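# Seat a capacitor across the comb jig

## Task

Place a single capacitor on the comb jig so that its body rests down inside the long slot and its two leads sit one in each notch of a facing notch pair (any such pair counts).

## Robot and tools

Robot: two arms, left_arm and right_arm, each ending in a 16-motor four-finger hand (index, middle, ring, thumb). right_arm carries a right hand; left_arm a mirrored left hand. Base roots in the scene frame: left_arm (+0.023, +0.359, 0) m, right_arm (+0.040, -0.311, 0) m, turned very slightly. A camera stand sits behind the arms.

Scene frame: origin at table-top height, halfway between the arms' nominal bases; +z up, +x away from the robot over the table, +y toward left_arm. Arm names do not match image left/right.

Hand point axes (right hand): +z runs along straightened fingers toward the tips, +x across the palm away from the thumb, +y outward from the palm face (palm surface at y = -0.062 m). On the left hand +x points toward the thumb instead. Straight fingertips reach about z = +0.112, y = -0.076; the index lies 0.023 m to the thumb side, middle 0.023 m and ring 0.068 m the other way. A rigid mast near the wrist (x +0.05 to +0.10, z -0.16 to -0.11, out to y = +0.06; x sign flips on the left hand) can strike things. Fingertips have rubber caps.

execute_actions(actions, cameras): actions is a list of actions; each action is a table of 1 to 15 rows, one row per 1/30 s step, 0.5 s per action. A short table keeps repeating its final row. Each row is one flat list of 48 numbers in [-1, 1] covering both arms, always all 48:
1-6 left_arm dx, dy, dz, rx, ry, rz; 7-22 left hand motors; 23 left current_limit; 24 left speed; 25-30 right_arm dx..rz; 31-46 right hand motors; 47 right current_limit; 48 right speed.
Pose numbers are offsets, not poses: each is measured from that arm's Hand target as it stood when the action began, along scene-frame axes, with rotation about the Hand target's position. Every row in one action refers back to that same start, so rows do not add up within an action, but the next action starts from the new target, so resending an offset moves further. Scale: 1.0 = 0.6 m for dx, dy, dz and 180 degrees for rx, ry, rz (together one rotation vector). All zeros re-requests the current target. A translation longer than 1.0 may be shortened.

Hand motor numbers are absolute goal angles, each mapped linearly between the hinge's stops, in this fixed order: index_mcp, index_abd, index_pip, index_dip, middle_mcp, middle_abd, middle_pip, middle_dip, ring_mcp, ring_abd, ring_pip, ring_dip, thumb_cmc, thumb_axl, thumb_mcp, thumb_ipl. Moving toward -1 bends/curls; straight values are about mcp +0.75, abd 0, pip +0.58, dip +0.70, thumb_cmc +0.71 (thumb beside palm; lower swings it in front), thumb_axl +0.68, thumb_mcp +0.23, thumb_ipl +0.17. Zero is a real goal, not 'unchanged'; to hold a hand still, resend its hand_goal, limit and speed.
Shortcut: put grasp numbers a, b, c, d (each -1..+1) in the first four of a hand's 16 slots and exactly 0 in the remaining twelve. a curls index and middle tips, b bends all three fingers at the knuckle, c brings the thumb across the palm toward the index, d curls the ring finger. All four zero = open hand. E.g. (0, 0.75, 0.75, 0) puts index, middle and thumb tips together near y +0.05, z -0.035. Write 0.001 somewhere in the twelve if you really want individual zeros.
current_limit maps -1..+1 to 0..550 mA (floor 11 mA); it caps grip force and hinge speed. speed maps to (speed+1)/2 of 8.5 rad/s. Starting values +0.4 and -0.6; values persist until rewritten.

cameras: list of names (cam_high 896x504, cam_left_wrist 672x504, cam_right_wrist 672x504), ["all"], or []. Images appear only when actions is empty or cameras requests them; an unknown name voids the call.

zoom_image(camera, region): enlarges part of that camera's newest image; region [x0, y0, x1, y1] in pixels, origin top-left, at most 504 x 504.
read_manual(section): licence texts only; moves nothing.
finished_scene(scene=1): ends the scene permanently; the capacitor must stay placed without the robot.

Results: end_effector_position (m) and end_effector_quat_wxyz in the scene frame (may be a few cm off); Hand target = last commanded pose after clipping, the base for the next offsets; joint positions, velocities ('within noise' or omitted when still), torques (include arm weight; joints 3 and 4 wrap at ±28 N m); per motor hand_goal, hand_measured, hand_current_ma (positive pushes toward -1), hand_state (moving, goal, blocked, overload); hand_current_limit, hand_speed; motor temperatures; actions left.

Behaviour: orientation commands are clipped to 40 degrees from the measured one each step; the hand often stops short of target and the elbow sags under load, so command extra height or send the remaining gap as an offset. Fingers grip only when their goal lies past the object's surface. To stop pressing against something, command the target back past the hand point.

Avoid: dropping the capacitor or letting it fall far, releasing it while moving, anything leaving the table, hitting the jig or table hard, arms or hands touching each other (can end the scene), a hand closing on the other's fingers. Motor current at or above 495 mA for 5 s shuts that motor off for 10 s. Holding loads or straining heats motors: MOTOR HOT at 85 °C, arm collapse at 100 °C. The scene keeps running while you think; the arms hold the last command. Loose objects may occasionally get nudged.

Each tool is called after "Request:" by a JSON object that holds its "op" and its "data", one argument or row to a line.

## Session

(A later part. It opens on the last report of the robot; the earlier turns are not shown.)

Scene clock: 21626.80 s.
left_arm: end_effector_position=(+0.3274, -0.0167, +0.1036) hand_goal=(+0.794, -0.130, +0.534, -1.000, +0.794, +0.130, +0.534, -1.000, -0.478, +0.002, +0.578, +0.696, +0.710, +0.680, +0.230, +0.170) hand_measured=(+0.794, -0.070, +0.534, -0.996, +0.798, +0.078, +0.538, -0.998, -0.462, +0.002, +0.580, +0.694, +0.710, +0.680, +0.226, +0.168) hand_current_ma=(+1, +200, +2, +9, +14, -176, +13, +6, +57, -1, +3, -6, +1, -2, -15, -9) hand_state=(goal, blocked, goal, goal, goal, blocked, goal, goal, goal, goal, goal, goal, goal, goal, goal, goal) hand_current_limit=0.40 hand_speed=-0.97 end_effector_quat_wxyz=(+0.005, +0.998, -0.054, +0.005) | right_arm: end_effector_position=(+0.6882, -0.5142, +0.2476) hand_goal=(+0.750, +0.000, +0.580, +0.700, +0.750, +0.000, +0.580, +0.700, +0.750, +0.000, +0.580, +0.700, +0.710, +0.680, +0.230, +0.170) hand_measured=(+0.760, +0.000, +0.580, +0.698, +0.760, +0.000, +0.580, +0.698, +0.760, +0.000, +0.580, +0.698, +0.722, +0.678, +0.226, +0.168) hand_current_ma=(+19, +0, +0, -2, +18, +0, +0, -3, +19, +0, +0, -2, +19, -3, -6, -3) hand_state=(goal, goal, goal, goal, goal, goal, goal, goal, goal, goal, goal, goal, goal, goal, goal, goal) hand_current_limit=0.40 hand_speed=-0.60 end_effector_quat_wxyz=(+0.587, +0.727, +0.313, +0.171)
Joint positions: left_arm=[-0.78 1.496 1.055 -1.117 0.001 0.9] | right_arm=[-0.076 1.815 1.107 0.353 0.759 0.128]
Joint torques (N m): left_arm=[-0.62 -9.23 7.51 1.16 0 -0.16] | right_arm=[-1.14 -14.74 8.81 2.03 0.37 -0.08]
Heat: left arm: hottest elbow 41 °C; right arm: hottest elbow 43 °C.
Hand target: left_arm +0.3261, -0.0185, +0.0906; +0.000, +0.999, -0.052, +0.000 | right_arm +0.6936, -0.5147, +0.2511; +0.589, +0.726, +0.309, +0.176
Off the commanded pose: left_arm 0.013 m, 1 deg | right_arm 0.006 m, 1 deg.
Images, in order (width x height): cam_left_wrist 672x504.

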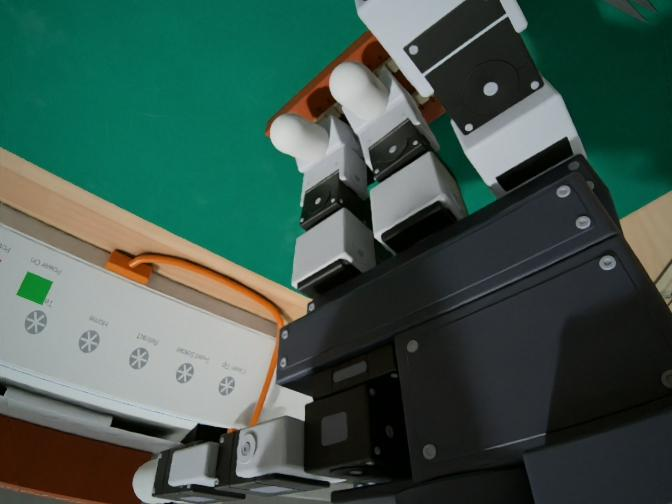

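Request:
{"op": "execute_actions", "data": {
  "actions": [
    [[0,0,0.0175,0,0,0,0.794,-0.13,0.533,-1,0.794,0.13,0.533,-1,-0.479,0.001,0.577,0.696,0.71,0.68,0.23,0.17,0.4,-0.97,0,0,0,0,0,0,0,0,0,0,0,0,0,0,0,0,0,0,0,0,0,0,0.4,-0.6]]
  ],
  "cameras": ["cam_left_wrist"]
}}

Request:
{"op": "zoom_image", "data": {
  "camera": "cam_left_wrist",
  "region": [290, 60, 350, 130]
}}

Request:
{"op": "zoom_image", "data": {
  "camera": "cam_left_wrist",
  "region": [350, 30, 440, 110]
}}

Scene clock: 21720.00 s.
left_arm: end_effector_position=(+0.3272, -0.0165, +0.1035) hand_goal=(+0.794, -0.130, +0.534, -1.000, +0.794, +0.130, +0.534, -1.000, -0.478, +0.002, +0.578, +0.696, +0.710, +0.680, +0.230, +0.170) hand_measured=(+0.794, -0.070, +0.534, -0.996, +0.798, +0.078, +0.538, -0.998, -0.462, +0.002, +0.580, +0.694, +0.710, +0.680, +0.226, +0.168) hand_current_ma=(+1, +200, +2, +9, +9, -176, +13, +6, +57, -1, +3, -6, +1, -2, -15, -9) hand_state=(goal, blocked, goal, goal, goal, blocked, goal, goal, goal, goal, goal, goal, goal, goal, goal, goal) hand_current_limit=0.40 hand_speed=-0.97 end_effector_quat_wxyz=(+0.004, +0.999, -0.054, +0.004) | right_arm: end_effector_position=(+0.6882, -0.5142, +0.2476) hand_goal=(+0.750, +0.000, +0.580, +0.700, +0.750, +0.000, +0.580, +0.700, +0.750, +0.000, +0.580, +0.700, +0.710, +0.680, +0.230, +0.170) hand_measured=(+0.760, +0.000, +0.580, +0.698, +0.760, +0.000, +0.580, +0.698, +0.760, +0.000, +0.580, +0.698, +0.722, +0.678, +0.226, +0.168) hand_current_ma=(+19, +0, +0, -2, +18, +0, +0, -3, +19, +0, +0, -2, +19, -3, -6, -3) hand_state=(goal, goal, goal, goal, goal, goal, goal, goal, goal, goal, goal, goal, goal, goal, goal, goal) hand_current_limit=0.40 hand_speed=-0.60 end_effector_quat_wxyz=(+0.587, +0.727, +0.313, +0.171)
Joint positions: left_arm=[-0.78 1.496 1.055 -1.118 0.001 0.9] | right_arm=[-0.076 1.815 1.107 0.353 0.759 0.128]
Joint torques (N m): left_arm=[-0.67 -10.17 8.83 0.17 0 -0.16] | right_arm=[-0.91 -14.86 8.79 2.09 0.41 -0.1]
Heat: left arm: hottest elbow 40 °C; right arm: hottest elbow 43 °C.
Hand target: left_arm +0.3261, -0.0185, +0.1010; +0.000, +0.999, -0.052, +0.000 | right_arm +0.6936, -0.5147, +0.2511; +0.589, +0.726, +0.309, +0.176
Off the commanded pose: left_arm 0.003 m, 1 deg | right_arm 0.006 m, 1 deg.
Images, in order (width x height): cam_left_wrist 672x504.

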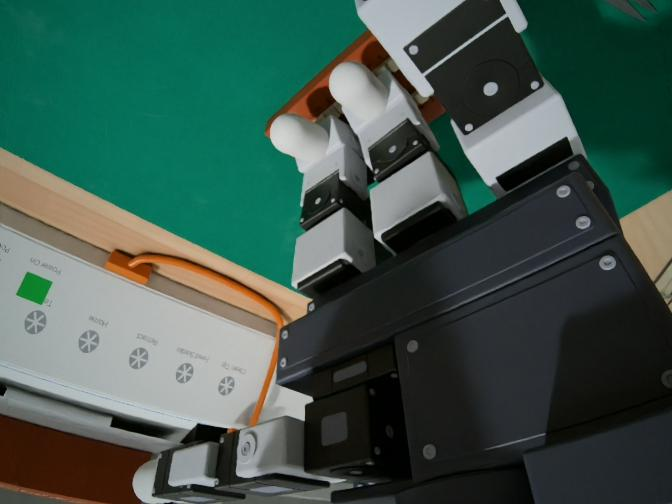

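Scaled by 7.200 from the camera's 672x504 image, which has a finer 960x720 frame.

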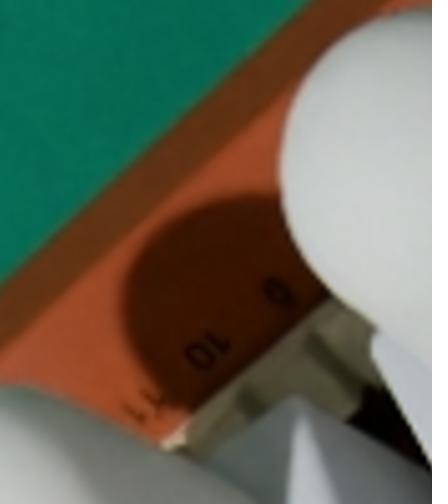

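Scaled by 5.600 from the camera's 672x504 image, which has a finer 960x720 frame.

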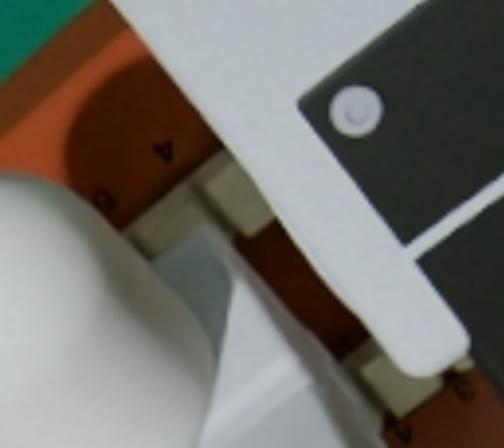

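Request:
{"op": "execute_actions", "data": {
  "actions": [
    [[0,0,0,0,0,0,0.794,-0.155,0.533,-1,0.794,0.105,0.533,-1,-0.479,0.001,0.577,0.696,0.71,0.68,0.23,0.17,0.4,-0.97,0,0,0,0,0,0,0,0,0,0,0,0,0,0,0,0,0,0,0,0,0,0,0.4,-0.6]],
    [[0,0,0,0,0,0,0.794,-0.18,0.533,-1,0.794,0.08,0.533,-1,-0.479,0.001,0.577,0.696,0.71,0.68,0.23,0.17,0.4,-0.97,0,0,0,0,0,0,0,0,0,0,0,0,0,0,0,0,0,0,0,0,0,0,0.4,-0.6]]
  ],
  "cameras": ["cam_left_wrist"]
}}

Request:
{"op": "zoom_image", "data": {
  "camera": "cam_left_wrist",
  "region": [290, 60, 390, 160]
}}

Scene clock: 21757.37 s.
left_arm: end_effector_position=(+0.3272, -0.0165, +0.1035) hand_goal=(+0.794, -0.180, +0.534, -1.000, +0.794, +0.080, +0.534, -1.000, -0.478, +0.002, +0.578, +0.696, +0.710, +0.680, +0.230, +0.170) hand_measured=(+0.794, -0.100, +0.534, -0.996, +0.794, +0.052, +0.538, -0.998, -0.462, +0.002, +0.580, +0.694, +0.710, +0.680, +0.226, +0.168) hand_current_ma=(+1, +285, +2, +9, -1, -84, +13, +6, +57, -1, +3, -6, +1, -2, -15, -9) hand_state=(goal, blocked, goal, goal, goal, blocked, goal, goal, goal, goal, goal, goal, goal, goal, goal, goal) hand_current_limit=0.40 hand_speed=-0.97 end_effector_quat_wxyz=(+0.004, +0.999, -0.054, +0.004) | right_arm: end_effector_position=(+0.6882, -0.5142, +0.2476) hand_goal=(+0.750, +0.000, +0.580, +0.700, +0.750, +0.000, +0.580, +0.700, +0.750, +0.000, +0.580, +0.700, +0.710, +0.680, +0.230, +0.170) hand_measured=(+0.760, +0.000, +0.580, +0.698, +0.760, +0.000, +0.580, +0.698, +0.760, +0.000, +0.580, +0.698, +0.722, +0.678, +0.226, +0.168) hand_current_ma=(+19, +0, +0, -2, +18, +0, +0, -3, +19, +0, +0, -2, +19, -3, -6, -3) hand_state=(goal, goal, goal, goal, goal, goal, goal, goal, goal, goal, goal, goal, goal, goal, goal, goal) hand_current_limit=0.40 hand_speed=-0.60 end_effector_quat_wxyz=(+0.587, +0.727, +0.313, +0.171)
Joint positions: left_arm=[-0.78 1.496 1.055 -1.118 0.001 0.9] | right_arm=[-0.076 1.815 1.107 0.353 0.759 0.128]
Joint torques (N m): left_arm=[-0.62 -10.23 8.84 0.14 0 -0.16] | right_arm=[-0.97 -15.21 8.75 2.19 0.38 -0.07]
Heat: left arm: hottest elbow 41 °C; right arm: hottest elbow 43 °C.
Hand target: left_arm +0.3261, -0.0185, +0.1011; +0.000, +0.999, -0.052, +0.000 | right_arm +0.6936, -0.5147, +0.2511; +0.589, +0.726, +0.309, +0.176
Off the commanded pose: left_arm 0.003 m, 1 deg | right_arm 0.006 m, 1 deg.
Images, in order (width x height): cam_left_wrist 672x504.

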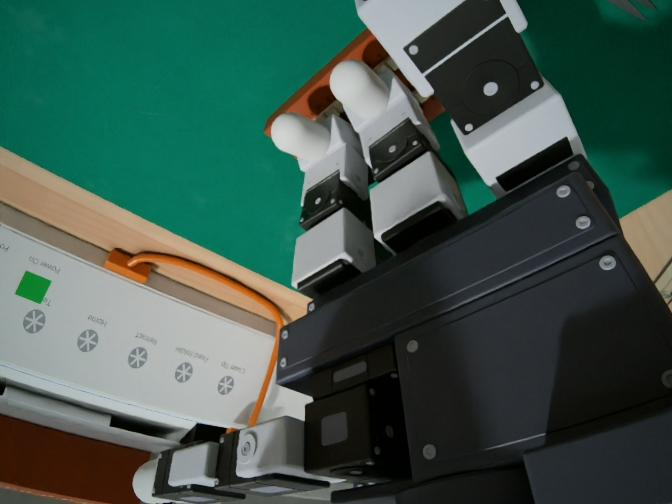

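Scaled by 5.040 from the camera's 672x504 image, which has a finer 960x720 frame.

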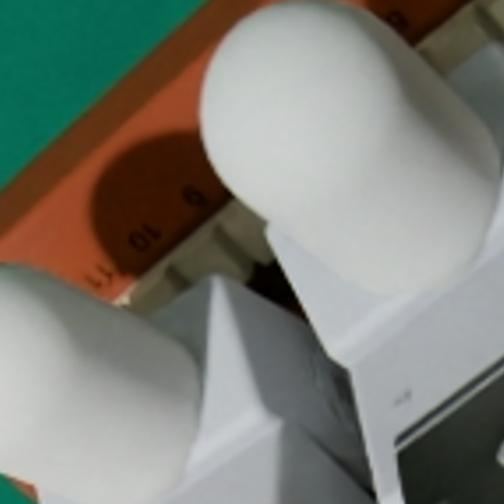

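Request:
{"op": "execute_actions", "data": {
  "actions": [
    [[0,0,0,0,0,0,0.794,-0.215,0.533,-1,0.794,0.05,0.533,-1,-0.479,0.001,0.577,0.696,0.71,0.68,0.23,0.17,0.4,-0.97,0,0,0,0,0,0,0,0,0,0,0,0,0,0,0,0,0,0,0,0,0,0,0.4,-0.6]]
  ],
  "cameras": []
}}

Scene clock: 21766.23 s.
left_arm: end_effector_position=(+0.3272, -0.0165, +0.1035) hand_goal=(+0.794, -0.214, +0.534, -1.000, +0.794, +0.050, +0.534, -1.000, -0.478, +0.002, +0.578, +0.696, +0.710, +0.680, +0.230, +0.170) hand_measured=(+0.794, -0.144, +0.534, -0.996, +0.794, +0.018, +0.538, -0.998, -0.462, +0.002, +0.580, +0.694, +0.710, +0.680, +0.226, +0.168) hand_current_ma=(+2, +244, +2, +9, -2, -97, +8, +6, +57, -1, +3, -6, +1, -2, -15, -9) hand_state=(goal, blocked, goal, goal, goal, blocked, goal, goal, goal, goal, goal, goal, goal, goal, goal, goal) hand_current_limit=0.40 hand_speed=-0.97 end_effector_quat_wxyz=(+0.004, +0.999, -0.054, +0.004) | right_arm: end_effector_position=(+0.6882, -0.5142, +0.2476) hand_goal=(+0.750, +0.000, +0.580, +0.700, +0.750, +0.000, +0.580, +0.700, +0.750, +0.000, +0.580, +0.700, +0.710, +0.680, +0.230, +0.170) hand_measured=(+0.760, +0.000, +0.580, +0.698, +0.760, +0.000, +0.580, +0.698, +0.760, +0.000, +0.580, +0.698, +0.722, +0.678, +0.226, +0.168) hand_current_ma=(+19, +0, +0, -2, +18, +0, +0, -3, +19, +0, +0, -2, +19, -3, -6, -3) hand_state=(goal, goal, goal, goal, goal, goal, goal, goal, goal, goal, goal, goal, goal, goal, goal, goal) hand_current_limit=0.40 hand_speed=-0.60 end_effector_quat_wxyz=(+0.587, +0.727, +0.313, +0.171)
Joint positions: left_arm=[-0.78 1.496 1.055 -1.118 0.001 0.9] | right_arm=[-0.076 1.815 1.107 0.353 0.759 0.128]
Joint torques (N m): left_arm=[-0.67 -10.17 8.83 0.14 0 -0.16] | right_arm=[-0.73 -14.8 8.8 2.04 0.38 -0.11]
Heat: left arm: hottest elbow 41 °C; right arm: hottest elbow 43 °C.
Hand target: left_arm +0.3261, -0.0185, +0.1011; +0.000, +0.999, -0.052, +0.000 | right_arm +0.6936, -0.5147, +0.2511; +0.589, +0.726, +0.309, +0.176
Off the commanded pose: left_arm 0.003 m, 1 deg | right_arm 0.006 m, 1 deg.
No camera images: "cameras" was empty.

Request:
{"op": "execute_actions", "data": {
  "actions": [
    [[0,0,0,0,0,0,0.794,-0.185,0.533,-1,0.794,0.09,0.533,-1,-0.479,0.001,0.577,0.696,0.71,0.68,0.23,0.17,0.4,-0.97,0,0,0,0,0,0,0,0,0,0,0,0,0,0,0,0,0,0,0,0,0,0,0.4,-0.6]]
  ],
  "cameras": []
}}

Scene clock: 21785.37 s.
left_arm: end_effector_position=(+0.3272, -0.0165, +0.1035) hand_goal=(+0.794, -0.184, +0.534, -1.000, +0.794, +0.090, +0.534, -1.000, -0.478, +0.002, +0.578, +0.696, +0.710, +0.680, +0.230, +0.170) hand_measured=(+0.794, -0.144, +0.534, -0.996, +0.794, +0.018, +0.538, -0.998, -0.462, +0.002, +0.580, +0.694, +0.710, +0.680, +0.226, +0.168) hand_current_ma=(+2, +130, +2, +9, -2, -247, +8, +6, +57, -1, +3, -6, +1, -2, -15, -9) hand_state=(goal, blocked, goal, goal, goal, blocked, goal, goal, goal, goal, goal, goal, goal, goal, goal, goal) hand_current_limit=0.40 hand_speed=-0.97 end_effector_quat_wxyz=(+0.004, +0.999, -0.054, +0.004) | right_arm: end_effector_position=(+0.6882, -0.5142, +0.2476) hand_goal=(+0.750, +0.000, +0.580, +0.700, +0.750, +0.000, +0.580, +0.700, +0.750, +0.000, +0.580, +0.700, +0.710, +0.680, +0.230, +0.170) hand_measured=(+0.760, +0.000, +0.580, +0.698, +0.760, +0.000, +0.580, +0.698, +0.760, +0.000, +0.580, +0.698, +0.722, +0.678, +0.226, +0.168) hand_current_ma=(+19, +0, +0, -2, +18, +0, +0, -3, +19, +0, +0, -2, +19, -3, -6, -3) hand_state=(goal, goal, goal, goal, goal, goal, goal, goal, goal, goal, goal, goal, goal, goal, goal, goal) hand_current_limit=0.40 hand_speed=-0.60 end_effector_quat_wxyz=(+0.587, +0.727, +0.313, +0.171)
Joint positions: left_arm=[-0.78 1.496 1.055 -1.118 0.001 0.9] | right_arm=[-0.076 1.815 1.107 0.353 0.759 0.128]
Joint torques (N m): left_arm=[-0.56 -10.23 8.83 0.16 0 -0.16] | right_arm=[-1.2 -14.92 8.77 2.09 0.37 -0.09]
Heat: left arm: hottest elbow 41 °C; right arm: hottest elbow 43 °C.
Hand target: left_arm +0.3261, -0.0185, +0.1011; +0.000, +0.999, -0.052, +0.000 | right_arm +0.6936, -0.5147, +0.2511; +0.589, +0.726, +0.309, +0.176
Off the commanded pose: left_arm 0.003 m, 1 deg | right_arm 0.006 m, 1 deg.
No camera images: "cameras" was empty.

Request:
{"op": "execute_actions", "data": {
  "actions": [
    [[0,0,0,0,0,0,0.794,-0.17,0.533,-1,0.794,0.11,0.533,-1,-0.479,0.001,0.577,0.696,0.71,0.68,0.23,0.17,0.4,-0.97,0,0,0,0,0,0,0,0,0,0,0,0,0,0,0,0,0,0,0,0,0,0,0.4,-0.6]]
  ],
  "cameras": []
}}

Scene clock: 21792.97 s.
left_arm: end_effector_position=(+0.3270, -0.0163, +0.1034) hand_goal=(+0.794, -0.170, +0.534, -1.000, +0.794, +0.110, +0.534, -1.000, -0.478, +0.002, +0.578, +0.696, +0.710, +0.680, +0.230, +0.170) hand_measured=(+0.794, -0.140, +0.534, -0.996, +0.792, +0.024, +0.536, -0.998, -0.462, +0.002, +0.580, +0.694, +0.710, +0.680, +0.226, +0.168) hand_current_ma=(+2, +96, +2, +9, -4, -310, +8, +6, +57, -1, +3, -6, +1, -2, -15, -9) hand_state=(goal, blocked, goal, goal, goal, blocked, goal, goal, goal, goal, goal, goal, goal, goal, goal, goal) hand_current_limit=0.40 hand_speed=-0.97 end_effector_quat_wxyz=(+0.004, +0.999, -0.054, +0.004) | right_arm: end_effector_position=(+0.6882, -0.5142, +0.2476) hand_goal=(+0.750, +0.000, +0.580, +0.700, +0.750, +0.000, +0.580, +0.700, +0.750, +0.000, +0.580, +0.700, +0.710, +0.680, +0.230, +0.170) hand_measured=(+0.760, +0.000, +0.580, +0.698, +0.760, +0.000, +0.580, +0.698, +0.760, +0.000, +0.580, +0.698, +0.722, +0.678, +0.226, +0.168) hand_current_ma=(+19, +0, +0, -2, +18, +0, +0, -3, +19, +0, +0, -2, +19, -3, -6, -3) hand_state=(goal, goal, goal, goal, goal, goal, goal, goal, goal, goal, goal, goal, goal, goal, goal, goal) hand_current_limit=0.40 hand_speed=-0.60 end_effector_quat_wxyz=(+0.587, +0.727, +0.313, +0.171)
Joint positions: left_arm=[-0.78 1.496 1.055 -1.119 0.001 0.9] | right_arm=[-0.076 1.815 1.107 0.353 0.759 0.128]
Joint torques (N m): left_arm=[-0.67 -10.29 8.83 0.17 0.01 -0.16] | right_arm=[-0.73 -15.44 8.75 2.04 0.39 -0.09]
Heat: left arm: hottest elbow 41 °C; right arm: hottest elbow 43 °C.
Hand target: left_arm +0.3261, -0.0185, +0.1010; +0.000, +0.999, -0.052, +0.000 | right_arm +0.6936, -0.5147, +0.2511; +0.589, +0.726, +0.309, +0.176
Off the commanded pose: left_arm 0.003 m, 1 deg | right_arm 0.006 m, 1 deg.
No camera images: "cameras" was empty.

Request:
{"op": "execute_actions", "data": {
  "actions": [
    [[0,0,0,0,0,0,0.794,-0.157,0.533,-1,0.794,0.122,0.533,-1,-0.479,0.001,0.577,0.696,0.71,0.68,0.23,0.17,0.4,-0.97,0,0,0,0,0,0,0,0,0,0,0,0,0,0,0,0,0,0,0,0,0,0,0.4,-0.6]]
  ],
  "cameras": []
}}

Scene clock: 21801.07 s.
left_arm: end_effector_position=(+0.3268, -0.0161, +0.1033) hand_goal=(+0.794, -0.156, +0.534, -1.000, +0.794, +0.122, +0.534, -1.000, -0.478, +0.002, +0.578, +0.696, +0.710, +0.680, +0.230, +0.170) hand_measured=(+0.794, -0.124, +0.534, -0.996, +0.792, +0.034, +0.536, -0.998, -0.462, +0.002, +0.580, +0.694, +0.710, +0.680, +0.226, +0.168) hand_current_ma=(+2, +96, +2, +9, -4, -318, +8, +6, +57, -1, +3, -6, +1, -2, -15, -9) hand_state=(goal, blocked, goal, goal, goal, blocked, goal, goal, goal, goal, goal, goal, goal, goal, goal, goal) hand_current_limit=0.40 hand_speed=-0.97 end_effector_quat_wxyz=(+0.003, +0.999, -0.054, +0.003) | right_arm: end_effector_position=(+0.6882, -0.5142, +0.2476) hand_goal=(+0.750, +0.000, +0.580, +0.700, +0.750, +0.000, +0.580, +0.700, +0.750, +0.000, +0.580, +0.700, +0.710, +0.680, +0.230, +0.170) hand_measured=(+0.760, +0.000, +0.580, +0.698, +0.760, +0.000, +0.580, +0.698, +0.760, +0.000, +0.580, +0.698, +0.722, +0.678, +0.226, +0.168) hand_current_ma=(+19, +0, +0, -2, +18, +0, +0, -3, +19, +0, +0, -2, +19, -3, -6, -3) hand_state=(goal, goal, goal, goal, goal, goal, goal, goal, goal, goal, goal, goal, goal, goal, goal, goal) hand_current_limit=0.40 hand_speed=-0.60 end_effector_quat_wxyz=(+0.587, +0.727, +0.313, +0.171)
Joint positions: left_arm=[-0.78 1.496 1.055 -1.121 0.001 0.9] | right_arm=[-0.076 1.815 1.107 0.353 0.759 0.128]
Joint torques (N m): left_arm=[-0.56 -10.23 8.84 0.24 0.01 -0.16] | right_arm=[-1.03 -15.09 8.83 2.18 0.37 -0.07]
Heat: left arm: hottest elbow 41 °C; right arm: hottest elbow 43 °C.
Hand target: left_arm +0.3261, -0.0185, +0.1010; +0.000, +0.999, -0.052, +0.000 | right_arm +0.6936, -0.5147, +0.2511; +0.589, +0.726, +0.309, +0.176
Off the commanded pose: left_arm 0.003 m, 1 deg | right_arm 0.006 m, 1 deg.
No camera images: "cameras" was empty.

Request:
{"op": "execute_actions", "data": {
  "actions": [],
  "cameras": ["cam_high","cam_left_wrist"]
}}

Request:
{"op": "zoom_image", "data": {
  "camera": "cam_left_wrist",
  "region": [300, 80, 350, 130]
}}

Request:
{"op": "zoom_image", "data": {
  "camera": "cam_left_wrist",
  "region": [360, 40, 440, 120]
}}

Request:
{"op": "zoom_image", "data": {
  "camera": "cam_high",
  "region": [450, 175, 510, 235]
}}

Scene clock: 21809.30 s.
left_arm: end_effector_position=(+0.3268, -0.0161, +0.1033) hand_goal=(+0.794, -0.156, +0.534, -1.000, +0.794, +0.122, +0.534, -1.000, -0.478, +0.002, +0.578, +0.696, +0.710, +0.680, +0.230, +0.170) hand_measured=(+0.794, -0.124, +0.534, -0.996, +0.792, +0.034, +0.536, -0.998, -0.462, +0.002, +0.580, +0.694, +0.710, +0.680, +0.226, +0.168) hand_current_ma=(+2, +96, +2, +9, -4, -318, +8, +6, +57, -1, +3, -6, +1, -2, -15, -9) hand_state=(goal, blocked, goal, goal, goal, blocked, goal, goal, goal, goal, goal, goal, goal, goal, goal, goal) hand_current_limit=0.40 hand_speed=-0.97 end_effector_quat_wxyz=(+0.003, +0.999, -0.054, +0.003) | right_arm: end_effector_position=(+0.6882, -0.5142, +0.2476) hand_goal=(+0.750, +0.000, +0.580, +0.700, +0.750, +0.000, +0.580, +0.700, +0.750, +0.000, +0.580, +0.700, +0.710, +0.680, +0.230, +0.170) hand_measured=(+0.760, +0.000, +0.580, +0.698, +0.760, +0.000, +0.580, +0.698, +0.760, +0.000, +0.580, +0.698, +0.722, +0.678, +0.226, +0.168) hand_current_ma=(+19, +0, +0, -2, +18, +0, +0, -3, +19, +0, +0, -2, +19, -3, -6, -3) hand_state=(goal, goal, goal, goal, goal, goal, goal, goal, goal, goal, goal, goal, goal, goal, goal, goal) hand_current_limit=0.40 hand_speed=-0.60 end_effector_quat_wxyz=(+0.587, +0.727, +0.313, +0.171)
Joint positions: left_arm=[-0.78 1.496 1.055 -1.121 0.001 0.9] | right_arm=[-0.076 1.815 1.107 0.353 0.759 0.128]
Joint velocities: within noise
Joint torques (N m): left_arm=[-0.67 -10.17 8.81 0.23 0.01 -0.16] | right_arm=[-1.03 -15.27 8.73 2.09 0.39 -0.1]
Motor temperatures (°C): left_arm=[25 29 41 27 28 27] | right_arm=[27 35 43 28 26 27]
Heat: left arm: hottest elbow 41 °C; right arm: hottest elbow 43 °C.
Hand target: left_arm +0.3261, -0.0185, +0.1010; +0.000, +0.999, -0.052, +0.000 | right_arm +0.6936, -0.5147, +0.2511; +0.589, +0.726, +0.309, +0.176
Off the commanded pose: left_arm 0.003 m, 1 deg | right_arm 0.006 m, 1 deg.
Images, in order (width x height): cam_high 896x504, cam_left_wrist 672x504.

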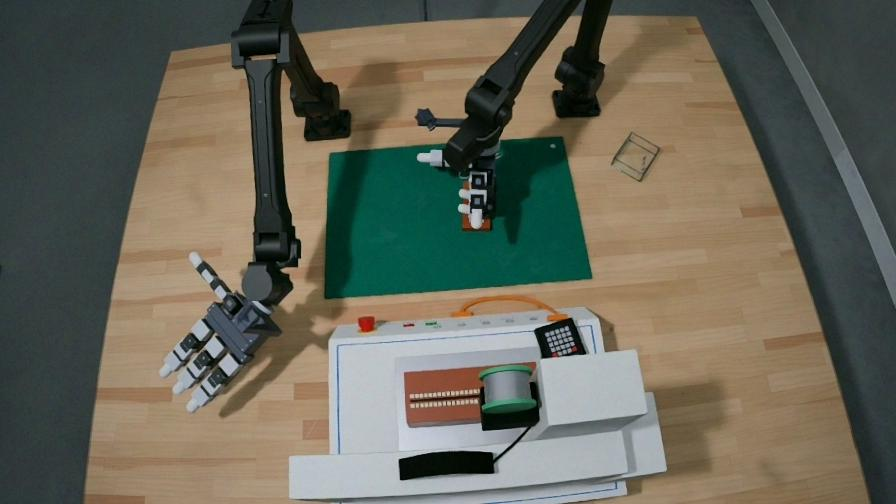

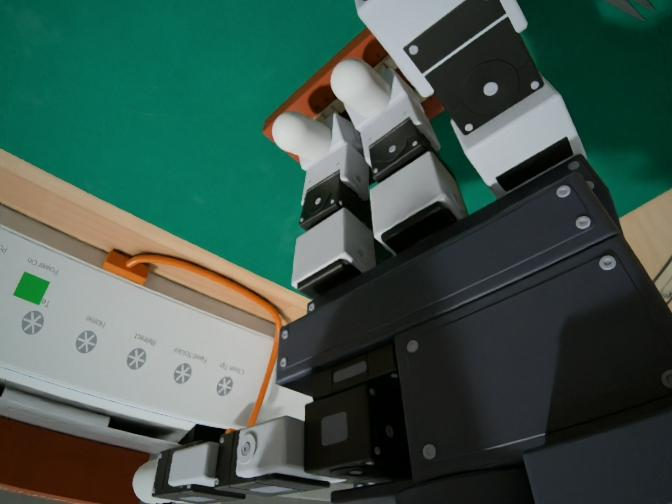

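Scaled by 10.080 from the camera's 672x504 image, which has a finer 960x720 frame.

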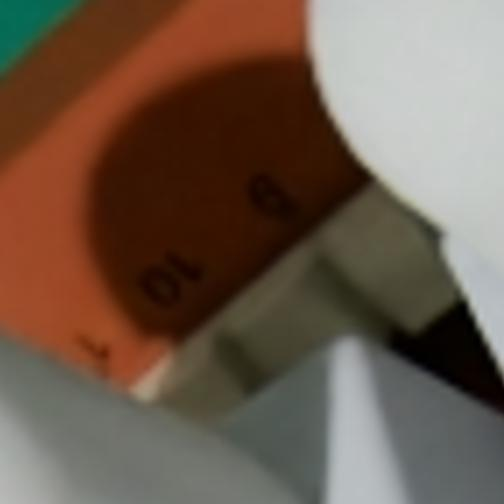

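Scaled by 6.300 from the camera's 672x504 image, which has a finer 960x720 frame.

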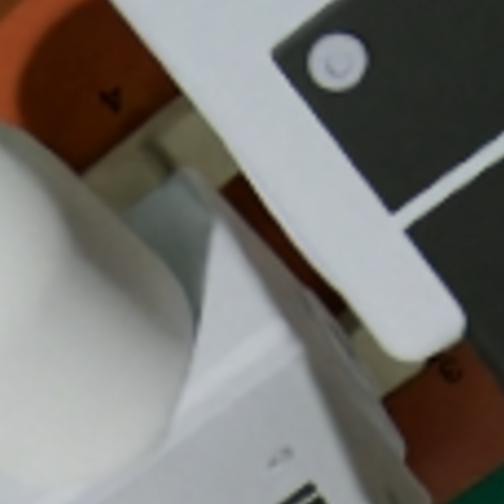

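Scaled by 8.400 from the camera's 896x504 image, which has a finer 1280x720 frame.

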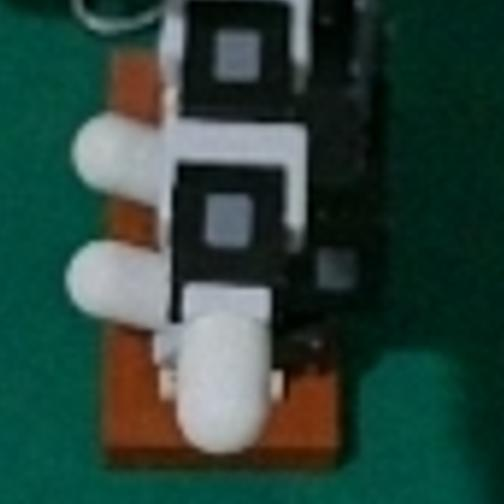

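Request:
{"op": "execute_actions", "data": {
  "actions": [
    [[0,0,0,0,0,0,0.794,-0.13,0.533,-1,0.794,0.04,0.533,-1,-0.479,0.001,0.577,0.696,0.71,0.68,0.23,0.17,0.4,-0.97,0,0,0,0,0,0,0,0,0,0,0,0,0,0,0,0,0,0,0,0,0,0,0.4,-0.6]],
    [[0,0,0,0,0,0,0.794,-0.105,0.533,-1,0.794,0.015,0.533,-1,-0.479,0.001,0.577,0.696,0.71,0.68,0.23,0.17,0.4,-0.97,0,0,0,0,0,0,0,0,0,0,0,0,0,0,0,0,0,0,0,0,0,0,0.4,-0.6]]
  ],
  "cameras": ["cam_left_wrist"]
}}

Request:
{"op": "zoom_image", "data": {
  "camera": "cam_left_wrist",
  "region": [290, 60, 390, 160]
}}

Scene clock: 21830.30 s.
left_arm: end_effector_position=(+0.3267, -0.0160, +0.1033) hand_goal=(+0.794, -0.104, +0.534, -1.000, +0.794, +0.016, +0.534, -1.000, -0.478, +0.002, +0.578, +0.696, +0.710, +0.680, +0.230, +0.170) hand_measured=(+0.794, -0.104, +0.534, -0.996, +0.792, +0.020, +0.536, -0.998, -0.462, +0.002, +0.580, +0.694, +0.710, +0.680, +0.226, +0.168) hand_current_ma=(+2, -1, +2, +9, -5, +12, +7, +6, +57, -1, +3, -6, +1, -2, -15, -9) hand_state=(goal, goal, goal, goal, goal, goal, goal, goal, goal, goal, goal, goal, goal, goal, goal, goal) hand_current_limit=0.40 hand_speed=-0.97 end_effector_quat_wxyz=(+0.003, +0.999, -0.054, +0.003) | right_arm: end_effector_position=(+0.6882, -0.5142, +0.2476) hand_goal=(+0.750, +0.000, +0.580, +0.700, +0.750, +0.000, +0.580, +0.700, +0.750, +0.000, +0.580, +0.700, +0.710, +0.680, +0.230, +0.170) hand_measured=(+0.760, +0.000, +0.580, +0.698, +0.760, +0.000, +0.580, +0.698, +0.760, +0.000, +0.580, +0.698, +0.722, +0.678, +0.226, +0.168) hand_current_ma=(+19, +0, +0, -2, +18, +0, +0, -3, +19, +0, +0, -2, +19, -3, -6, -3) hand_state=(goal, goal, goal, goal, goal, goal, goal, goal, goal, goal, goal, goal, goal, goal, goal, goal) hand_current_limit=0.40 hand_speed=-0.60 end_effector_quat_wxyz=(+0.587, +0.727, +0.313, +0.171)
Joint positions: left_arm=[-0.78 1.496 1.055 -1.121 0.001 0.9] | right_arm=[-0.076 1.815 1.107 0.353 0.759 0.128]
Joint torques (N m): left_arm=[-0.56 -10.23 8.81 0.25 0.01 -0.16] | right_arm=[-0.85 -15.15 8.72 2.1 0.39 -0.09]
Heat: left arm: hottest elbow 41 °C; right arm: hottest elbow 43 °C.
Hand target: left_arm +0.3261, -0.0185, +0.1010; +0.000, +0.999, -0.052, +0.000 | right_arm +0.6936, -0.5147, +0.2511; +0.589, +0.726, +0.309, +0.176
Off the commanded pose: left_arm 0.003 m, 1 deg | right_arm 0.006 m, 1 deg.
Images, in order (width x height): cam_left_wrist 672x504.

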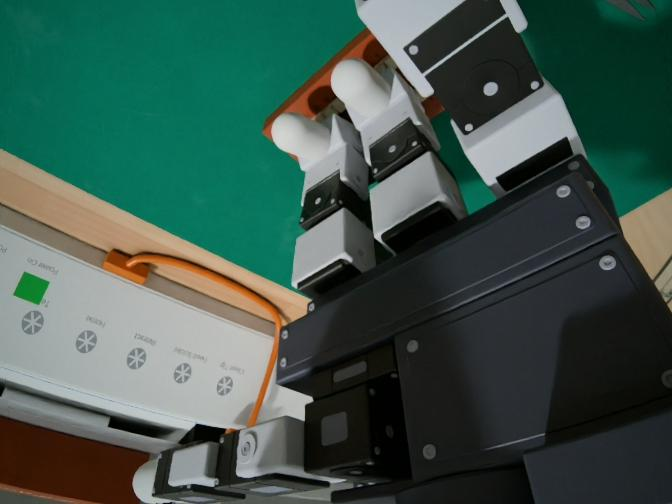

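Scaled by 5.040 from the camera's 672x504 image, which has a finer 960x720 frame.

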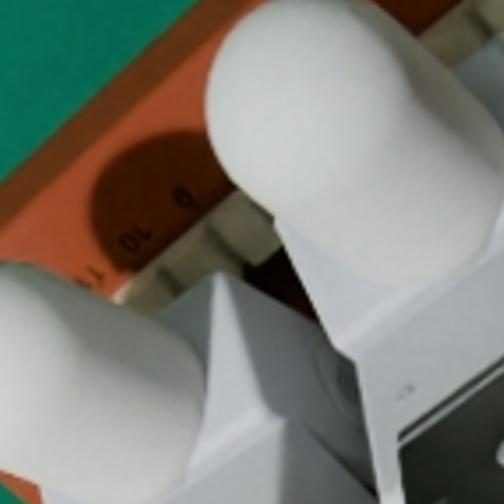

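Request:
{"op": "execute_actions", "data": {
  "actions": [
    [[0,0,0,0,0,0,0.794,-0.09,0.533,-1,0.794,0.04,0.533,-1,-0.479,0.001,0.577,0.696,0.71,0.68,0.23,0.17,0.4,-0.98,0,0,0,0,0,0,0,0,0,0,0,0,0,0,0,0,0,0,0,0,0,0,0.4,-0.6]]
  ],
  "cameras": []
}}

Request:
{"op": "execute_actions", "data": {
  "actions": [
    [[0,0,0,0,0,0,0.794,-0.085,0.533,-1,0.794,0.06,0.533,-1,-0.479,0.001,0.577,0.696,0.71,0.68,0.23,0.17,0.4,-0.98,0,0,0,0,0,0,0,0,0,0,0,0,0,0,0,0,0,0,0,0,0,0,0.4,-0.6]]
  ],
  "cameras": []
}}

Scene clock: 21855.23 s.
left_arm: end_effector_position=(+0.3267, -0.0160, +0.1033) hand_goal=(+0.794, -0.090, +0.534, -1.000, +0.794, +0.040, +0.534, -1.000, -0.478, +0.002, +0.578, +0.696, +0.710, +0.680, +0.230, +0.170) hand_measured=(+0.794, -0.092, +0.534, -0.996, +0.792, +0.024, +0.536, -0.998, -0.462, +0.002, +0.580, +0.694, +0.710, +0.680, +0.226, +0.168) hand_current_ma=(+2, -7, +2, +9, -4, -45, +7, +6, +57, -1, +3, -6, +1, -2, -15, -9) hand_state=(goal, goal, goal, goal, goal, goal, goal, goal, goal, goal, goal, goal, goal, goal, goal, goal) hand_current_limit=0.40 hand_speed=-0.98 end_effector_quat_wxyz=(+0.003, +0.999, -0.054, +0.003) | right_arm: end_effector_position=(+0.6882, -0.5142, +0.2476) hand_goal=(+0.750, +0.000, +0.580, +0.700, +0.750, +0.000, +0.580, +0.700, +0.750, +0.000, +0.580, +0.700, +0.710, +0.680, +0.230, +0.170) hand_measured=(+0.760, +0.000, +0.580, +0.698, +0.760, +0.000, +0.580, +0.698, +0.760, +0.000, +0.580, +0.698, +0.722, +0.678, +0.226, +0.168) hand_current_ma=(+19, +0, +0, -2, +18, +0, +0, -3, +19, +0, +0, -2, +19, -3, -6, -3) hand_state=(goal, goal, goal, goal, goal, goal, goal, goal, goal, goal, goal, goal, goal, goal, goal, goal) hand_current_limit=0.40 hand_speed=-0.60 end_effector_quat_wxyz=(+0.587, +0.727, +0.313, +0.171)
Joint positions: left_arm=[-0.78 1.496 1.055 -1.121 0.001 0.9] | right_arm=[-0.076 1.815 1.107 0.353 0.759 0.128]
Joint torques (N m): left_arm=[-0.67 -10.17 8.81 0.25 0 -0.16] | right_arm=[-0.79 -15.15 8.79 2.18 0.39 -0.08]
Heat: left arm: hottest elbow 41 °C; right arm: hottest elbow 43 °C.
Hand target: left_arm +0.3261, -0.0185, +0.1010; +0.000, +0.999, -0.052, +0.000 | right_arm +0.6936, -0.5147, +0.2511; +0.589, +0.726, +0.309, +0.176
Off the commanded pose: left_arm 0.003 m, 1 deg | right_arm 0.006 m, 1 deg.
No camera images: "cameras" was empty.

Scene clock: 21855.93 s.
left_arm: end_effector_position=(+0.3265, -0.0158, +0.1032) hand_goal=(+0.794, -0.084, +0.534, -1.000, +0.794, +0.060, +0.534, -1.000, -0.478, +0.002, +0.578, +0.696, +0.710, +0.680, +0.230, +0.170) hand_measured=(+0.794, -0.088, +0.534, -0.996, +0.796, +0.038, +0.536, -0.998, -0.462, +0.002, +0.580, +0.694, +0.710, +0.680, +0.226, +0.168) hand_current_ma=(+2, -7, +2, +9, +6, -64, +7, +6, +57, -1, +3, -6, +1, -2, -15, -9) hand_state=(goal, goal, goal, goal, goal, blocked, goal, goal, goal, goal, goal, goal, goal, goal, goal, goal) hand_current_limit=0.40 hand_speed=-0.98 end_effector_quat_wxyz=(+0.003, +0.999, -0.054, +0.003) | right_arm: end_effector_position=(+0.6882, -0.5142, +0.2476) hand_goal=(+0.750, +0.000, +0.580, +0.700, +0.750, +0.000, +0.580, +0.700, +0.750, +0.000, +0.580, +0.700, +0.710, +0.680, +0.230, +0.170) hand_measured=(+0.760, +0.000, +0.580, +0.698, +0.760, +0.000, +0.580, +0.698, +0.760, +0.000, +0.580, +0.698, +0.722, +0.678, +0.226, +0.168) hand_current_ma=(+19, +0, +0, -2, +18, +0, +0, -3, +19, +0, +0, -2, +19, -3, -6, -3) hand_state=(goal, goal, goal, goal, goal, goal, goal, goal, goal, goal, goal, goal, goal, goal, goal, goal) hand_current_limit=0.40 hand_speed=-0.60 end_effector_quat_wxyz=(+0.587, +0.727, +0.313, +0.171)
Joint positions: left_arm=[-0.78 1.496 1.055 -1.122 0.001 0.9] | right_arm=[-0.076 1.815 1.107 0.353 0.759 0.128]
Joint torques (N m): left_arm=[-0.67 -10.23 8.81 0.29 0.01 -0.16] | right_arm=[-0.91 -15.09 8.77 2.1 0.39 -0.07]
Heat: left arm: hottest elbow 41 °C; right arm: hottest elbow 43 °C.
Hand target: left_arm +0.3261, -0.0185, +0.1010; +0.000, +0.999, -0.052, +0.000 | right_arm +0.6936, -0.5147, +0.2511; +0.589, +0.726, +0.309, +0.176
Off the commanded pose: left_arm 0.004 m, 0 deg | right_arm 0.006 m, 1 deg.
No camera images: "cameras" was empty.

Request:
{"op": "execute_actions", "data": {
  "actions": [
    [[0,0,0,0,0,0,0.794,-0.07,0.533,-1,0.794,0.085,0.533,-1,-0.479,0.001,0.577,0.696,0.71,0.68,0.23,0.17,0.4,-0.98,0,0,0,0,0,0,0,0,0,0,0,0,0,0,0,0,0,0,0,0,0,0,0.4,-0.6]]
  ],
  "cameras": []
}}

Request:
{"op": "execute_actions", "data": {
  "actions": [
    [[0,0,0,0,0,0,0.794,-0.105,0.533,-1,0.794,0.0,0.533,-1,-0.479,0.001,0.577,0.696,0.71,0.68,0.23,0.17,0.4,-0.97,0,0,0,0,0,0,0,0,0,0,0,0,0,0,0,0,0,0,0,0,0,0,0.4,-0.6]]
  ],
  "cameras": []
}}

Request:
{"op": "execute_actions", "data": {
  "actions": [
    [[0,0,0,0,0,0,0.794,-0.125,0.533,-1,0.794,-0.005,0.533,-1,-0.479,0.001,0.577,0.696,0.71,0.68,0.23,0.17,0.4,-0.98,0,0,0,0,0,0,0,0,0,0,0,0,0,0,0,0,0,0,0,0,0,0,0.4,-0.6]]
  ],
  "cameras": []
}}

Request:
{"op": "execute_actions", "data": {
  "actions": [
    [[0,0,0,0,0,0,0.794,-0.145,0.533,-1,0.794,-0.005,0.533,-1,-0.479,0.001,0.577,0.696,0.71,0.68,0.23,0.17,0.4,-0.98,0,0,0,0,0,0,0,0,0,0,0,0,0,0,0,0,0,0,0,0,0,0,0.4,-0.6]]
  ],
  "cameras": ["cam_left_wrist"]
}}

Scene clock: 21890.40 s.
left_arm: end_effector_position=(+0.3260, -0.0156, +0.1032) hand_goal=(+0.794, -0.070, +0.534, -1.000, +0.794, +0.086, +0.534, -1.000, -0.478, +0.002, +0.578, +0.696, +0.710, +0.680, +0.230, +0.170) hand_measured=(+0.794, -0.074, +0.534, -0.996, +0.796, +0.052, +0.536, -0.998, -0.462, +0.002, +0.580, +0.694, +0.710, +0.680, +0.226, +0.168) hand_current_ma=(+2, -7, +2, +9, +6, -109, +7, +6, +57, -1, +3, -6, +1, -2, -15, -9) hand_state=(goal, goal, goal, goal, goal, blocked, goal, goal, goal, goal, goal, goal, goal, goal, goal, goal) hand_current_limit=0.40 hand_speed=-0.98 end_effector_quat_wxyz=(+0.003, +0.999, -0.054, +0.001) | right_arm: end_effector_position=(+0.6882, -0.5142, +0.2476) hand_goal=(+0.750, +0.000, +0.580, +0.700, +0.750, +0.000, +0.580, +0.700, +0.750, +0.000, +0.580, +0.700, +0.710, +0.680, +0.230, +0.170) hand_measured=(+0.760, +0.000, +0.580, +0.698, +0.760, +0.000, +0.580, +0.698, +0.760, +0.000, +0.580, +0.698, +0.722, +0.678, +0.226, +0.168) hand_current_ma=(+19, +0, +0, -2, +18, +0, +0, -3, +19, +0, +0, -2, +19, -3, -6, -3) hand_state=(goal, goal, goal, goal, goal, goal, goal, goal, goal, goal, goal, goal, goal, goal, goal, goal) hand_current_limit=0.40 hand_speed=-0.60 end_effector_quat_wxyz=(+0.587, +0.727, +0.313, +0.171)
Joint positions: left_arm=[-0.78 1.496 1.055 -1.124 0.002 0.9] | right_arm=[-0.076 1.815 1.107 0.353 0.759 0.128]
Joint torques (N m): left_arm=[-0.62 -10.11 8.8 0.35 -0.05 -0.16] | right_arm=[-0.97 -15.09 8.75 2.11 0.39 -0.09]
Heat: left arm: hottest elbow 41 °C; right arm: hottest elbow 43 °C.
Hand target: left_arm +0.3261, -0.0186, +0.1011; +0.001, +0.999, -0.052, +0.000 | right_arm +0.6936, -0.5147, +0.2511; +0.589, +0.726, +0.309, +0.176
Off the commanded pose: left_arm 0.004 m, 0 deg | right_arm 0.006 m, 1 deg.
No camera images: "cameras" was empty.

Scene clock: 21891.33 s.
left_arm: end_effector_position=(+0.3260, -0.0156, +0.1031) hand_goal=(+0.794, -0.104, +0.534, -1.000, +0.794, +0.000, +0.534, -1.000, -0.478, +0.002, +0.578, +0.696, +0.710, +0.680, +0.230, +0.170) hand_measured=(+0.794, -0.100, +0.534, -0.996, +0.794, +0.004, +0.536, -0.998, -0.462, +0.002, +0.580, +0.694, +0.710, +0.680, +0.226, +0.168) hand_current_ma=(+1, +9, +2, +9, +2, +9, +7, +6, +57, -1, +3, -6, +1, -2, -15, -9) hand_state=(goal, goal, goal, goal, goal, goal, goal, goal, goal, goal, goal, goal, goal, goal, goal, goal) hand_current_limit=0.40 hand_speed=-0.97 end_effector_quat_wxyz=(+0.003, +0.999, -0.054, +0.002) | right_arm: end_effector_position=(+0.6882, -0.5142, +0.2476) hand_goal=(+0.750, +0.000, +0.580, +0.700, +0.750, +0.000, +0.580, +0.700, +0.750, +0.000, +0.580, +0.700, +0.710, +0.680, +0.230, +0.170) hand_measured=(+0.760, +0.000, +0.580, +0.698, +0.760, +0.000, +0.580, +0.698, +0.760, +0.000, +0.580, +0.698, +0.722, +0.678, +0.226, +0.168) hand_current_ma=(+19, +0, +0, -2, +18, +0, +0, -3, +19, +0, +0, -2, +19, -3, -6, -3) hand_state=(goal, goal, goal, goal, goal, goal, goal, goal, goal, goal, goal, goal, goal, goal, goal, goal) hand_current_limit=0.40 hand_speed=-0.60 end_effector_quat_wxyz=(+0.587, +0.727, +0.313, +0.171)
Joint positions: left_arm=[-0.78 1.496 1.055 -1.124 0.002 0.9] | right_arm=[-0.076 1.815 1.107 0.353 0.759 0.128]
Joint torques (N m): left_arm=[-0.62 -10.17 8.83 0.35 -0.04 -0.16] | right_arm=[-0.85 -15.5 8.72 2.11 0.4 -0.09]
Heat: left arm: hottest elbow 41 °C; right arm: hottest elbow 43 °C.
Hand target: left_arm +0.3261, -0.0185, +0.1011; +0.000, +0.999, -0.052, +0.000 | right_arm +0.6936, -0.5147, +0.2511; +0.589, +0.726, +0.309, +0.176
Off the commanded pose: left_arm 0.004 m, 0 deg | right_arm 0.006 m, 1 deg.
No camera images: "cameras" was empty.

Scene clock: 21892.03 s.
left_arm: end_effector_position=(+0.3260, -0.0156, +0.1031) hand_goal=(+0.794, -0.124, +0.534, -1.000, +0.794, -0.004, +0.534, -1.000, -0.478, +0.002, +0.578, +0.696, +0.710, +0.680, +0.230, +0.170) hand_measured=(+0.794, -0.120, +0.534, -0.996, +0.794, +0.000, +0.536, -0.998, -0.462, +0.002, +0.580, +0.694, +0.710, +0.680, +0.226, +0.168) hand_current_ma=(+1, +10, +2, +9, +2, +8, +7, +6, +57, -1, +3, -6, +1, -2, -15, -9) hand_state=(goal, goal, goal, goal, goal, goal, goal, goal, goal, goal, goal, goal, goal, goal, goal, goal) hand_current_limit=0.40 hand_speed=-0.98 end_effector_quat_wxyz=(+0.003, +0.999, -0.054, +0.002) | right_arm: end_effector_position=(+0.6882, -0.5142, +0.2476) hand_goal=(+0.750, +0.000, +0.580, +0.700, +0.750, +0.000, +0.580, +0.700, +0.750, +0.000, +0.580, +0.700, +0.710, +0.680, +0.230, +0.170) hand_measured=(+0.760, +0.000, +0.580, +0.698, +0.760, +0.000, +0.580, +0.698, +0.760, +0.000, +0.580, +0.698, +0.722, +0.678, +0.226, +0.168) hand_current_ma=(+19, +0, +0, -2, +18, +0, +0, -3, +19, +0, +0, -2, +19, -3, -6, -3) hand_state=(goal, goal, goal, goal, goal, goal, goal, goal, goal, goal, goal, goal, goal, goal, goal, goal) hand_current_limit=0.40 hand_speed=-0.60 end_effector_quat_wxyz=(+0.587, +0.727, +0.313, +0.171)
Joint positions: left_arm=[-0.78 1.496 1.055 -1.124 0.002 0.9] | right_arm=[-0.076 1.815 1.107 0.353 0.759 0.128]
Joint torques (N m): left_arm=[-0.67 -10.17 8.8 0.35 -0.04 -0.16] | right_arm=[-0.44 -15.21 8.76 2.17 0.37 -0.07]
Heat: left arm: hottest elbow 41 °C; right arm: hottest elbow 43 °C.
Hand target: left_arm +0.3261, -0.0185, +0.1011; +0.000, +0.999, -0.052, +0.000 | right_arm +0.6936, -0.5147, +0.2511; +0.589, +0.726, +0.309, +0.176
Off the commanded pose: left_arm 0.004 m, 0 deg | right_arm 0.006 m, 1 deg.
No camera images: "cameras" was empty.

Scene clock: 21892.73 s.
left_arm: end_effector_position=(+0.3260, -0.0156, +0.1031) hand_goal=(+0.794, -0.144, +0.534, -1.000, +0.794, -0.004, +0.534, -1.000, -0.478, +0.002, +0.578, +0.696, +0.710, +0.680, +0.230, +0.170) hand_measured=(+0.794, -0.138, +0.534, -0.996, +0.794, +0.000, +0.536, -0.998, -0.462, +0.002, +0.580, +0.694, +0.710, +0.680, +0.226, +0.168) hand_current_ma=(+1, +12, +2, +9, +2, +8, +7, +6, +57, -1, +3, -6, +1, -2, -15, -9) hand_state=(goal, goal, goal, goal, goal, goal, goal, goal, goal, goal, goal, goal, goal, goal, goal, goal) hand_current_limit=0.40 hand_speed=-0.98 end_effector_quat_wxyz=(+0.003, +0.999, -0.054, +0.002) | right_arm: end_effector_position=(+0.6882, -0.5142, +0.2476) hand_goal=(+0.750, +0.000, +0.580, +0.700, +0.750, +0.000, +0.580, +0.700, +0.750, +0.000, +0.580, +0.700, +0.710, +0.680, +0.230, +0.170) hand_measured=(+0.760, +0.000, +0.580, +0.698, +0.760, +0.000, +0.580, +0.698, +0.760, +0.000, +0.580, +0.698, +0.722, +0.678, +0.226, +0.168) hand_current_ma=(+19, +0, +0, -2, +18, +0, +0, -3, +19, +0, +0, -2, +19, -3, -6, -3) hand_state=(goal, goal, goal, goal, goal, goal, goal, goal, goal, goal, goal, goal, goal, goal, goal, goal) hand_current_limit=0.40 hand_speed=-0.60 end_effector_quat_wxyz=(+0.587, +0.727, +0.313, +0.171)
Joint positions: left_arm=[-0.78 1.496 1.055 -1.124 0.002 0.9] | right_arm=[-0.076 1.815 1.107 0.353 0.759 0.128]
Joint torques (N m): left_arm=[-0.56 -10.17 8.81 0.34 -0.04 -0.16] | right_arm=[-0.67 -14.97 8.73 2.1 0.42 -0.07]
Heat: left arm: hottest elbow 41 °C; right arm: hottest elbow 43 °C.
Hand target: left_arm +0.3261, -0.0185, +0.1011; +0.000, +0.999, -0.052, +0.000 | right_arm +0.6936, -0.5147, +0.2511; +0.589, +0.726, +0.309, +0.176
Off the commanded pose: left_arm 0.004 m, 0 deg | right_arm 0.006 m, 1 deg.
Images, in order (width x height): cam_left_wrist 672x504.

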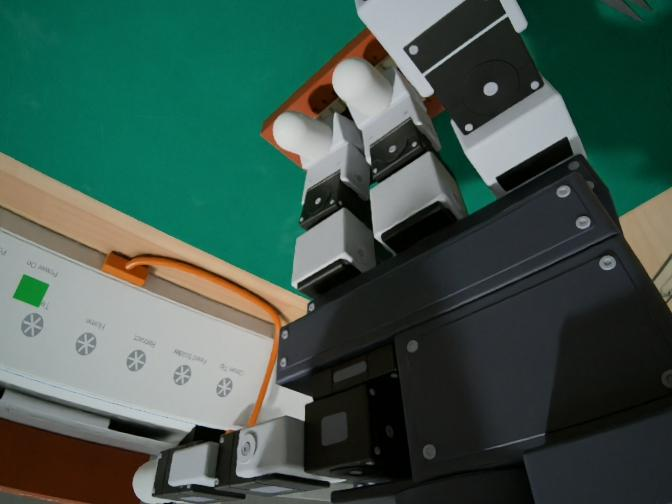

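Request:
{"op": "execute_actions", "data": {
  "actions": [
    [[0,0,0,0,0,0,0.794,0.02,0.533,-1,0.794,-0.08,0.533,-1,-0.479,0.001,0.577,0.696,0.71,0.68,0.23,0.17,0.4,-0.93,0,0,0,0,0,0,0,0,0,0,0,0,0,0,0,0,0,0,0,0,0,0,0.4,-0.6]],
    [[0,0,0.012,0,0,0,0.794,0.14,0.533,-1,0.794,-0.12,0.533,-1,-0.479,0.001,0.577,0.696,0.71,0.68,0.23,0.17,0.4,-0.93,0,0,0,0,0,0,0,0,0,0,0,0,0,0,0,0,0,0,0,0,0,0,0.4,-0.6]]
  ],
  "cameras": ["cam_left_wrist"]
}}

Request:
{"op": "zoom_image", "data": {
  "camera": "cam_left_wrist",
  "region": [280, 40, 400, 160]
}}

Scene clock: 21914.87 s.
left_arm: end_effector_position=(+0.3248, -0.0142, +0.1026) hand_goal=(+0.794, +0.140, +0.534, -1.000, +0.794, -0.120, +0.534, -1.000, -0.478, +0.002, +0.578, +0.696, +0.710, +0.680, +0.230, +0.170) hand_measured=(+0.794, +0.136, +0.534, -0.996, +0.794, -0.098, +0.536, -0.998, -0.462, +0.002, +0.580, +0.694, +0.710, +0.680, +0.226, +0.168) hand_current_ma=(+1, -11, +2, +9, -2, +65, +7, +6, +57, -1, +3, -6, +1, -2, -15, -9) hand_state=(goal, goal, goal, goal, goal, blocked, goal, goal, goal, goal, goal, goal, goal, goal, goal, goal) hand_current_limit=0.40 hand_speed=-0.93 end_effector_quat_wxyz=(+0.000, +0.999, -0.054, -0.001) | right_arm: end_effector_position=(+0.6882, -0.5142, +0.2476) hand_goal=(+0.750, +0.000, +0.580, +0.700, +0.750, +0.000, +0.580, +0.700, +0.750, +0.000, +0.580, +0.700, +0.710, +0.680, +0.230, +0.170) hand_measured=(+0.760, +0.000, +0.580, +0.698, +0.760, +0.000, +0.580, +0.698, +0.760, +0.000, +0.580, +0.698, +0.722, +0.678, +0.226, +0.168) hand_current_ma=(+19, +0, +0, -2, +18, +0, +0, -3, +19, +0, +0, -2, +19, -3, -6, -3) hand_state=(goal, goal, goal, goal, goal, goal, goal, goal, goal, goal, goal, goal, goal, goal, goal, goal) hand_current_limit=0.40 hand_speed=-0.60 end_effector_quat_wxyz=(+0.587, +0.727, +0.313, +0.171)
Joint positions: left_arm=[-0.78 1.496 1.055 -1.132 0.001 0.9] | right_arm=[-0.076 1.815 1.107 0.353 0.759 0.128]
Joint torques (N m): left_arm=[-0.67 -10.81 9.73 -0.12 -0.01 -0.16] | right_arm=[-0.56 -15.38 8.73 2.06 0.4 -0.1]
Heat: left arm: hottest elbow 41 °C; right arm: hottest elbow 43 °C.
Hand target: left_arm +0.3261, -0.0185, +0.1082; +0.000, +0.999, -0.052, +0.000 | right_arm +0.6936, -0.5147, +0.2511; +0.589, +0.726, +0.309, +0.176
Off the commanded pose: left_arm 0.007 m, 0 deg | right_arm 0.006 m, 1 deg.
Images, in order (width x height): cam_left_wrist 672x504.

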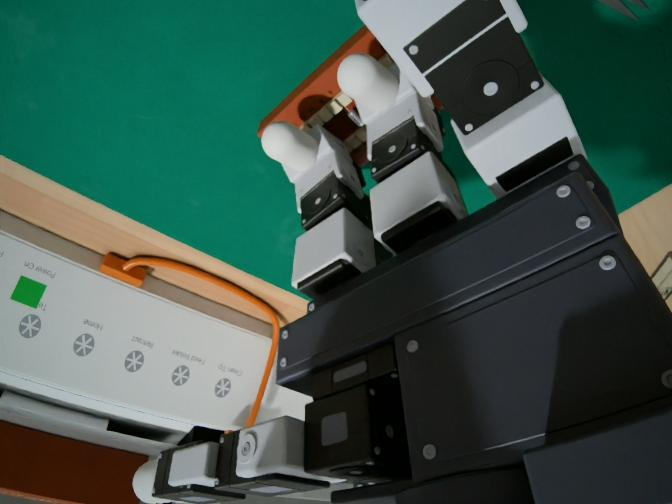

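Scaled by 4.200 from the camera's 672x504 image, which has a finer 960x720 frame.

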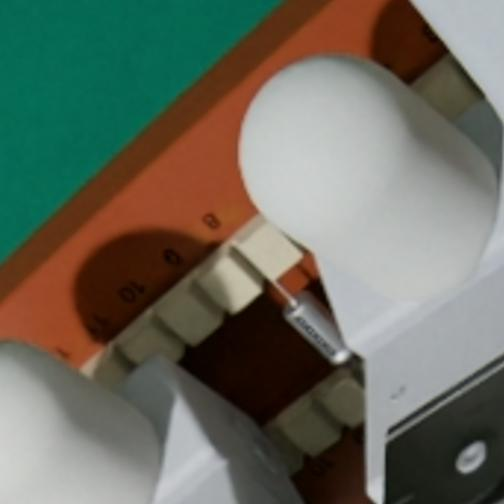

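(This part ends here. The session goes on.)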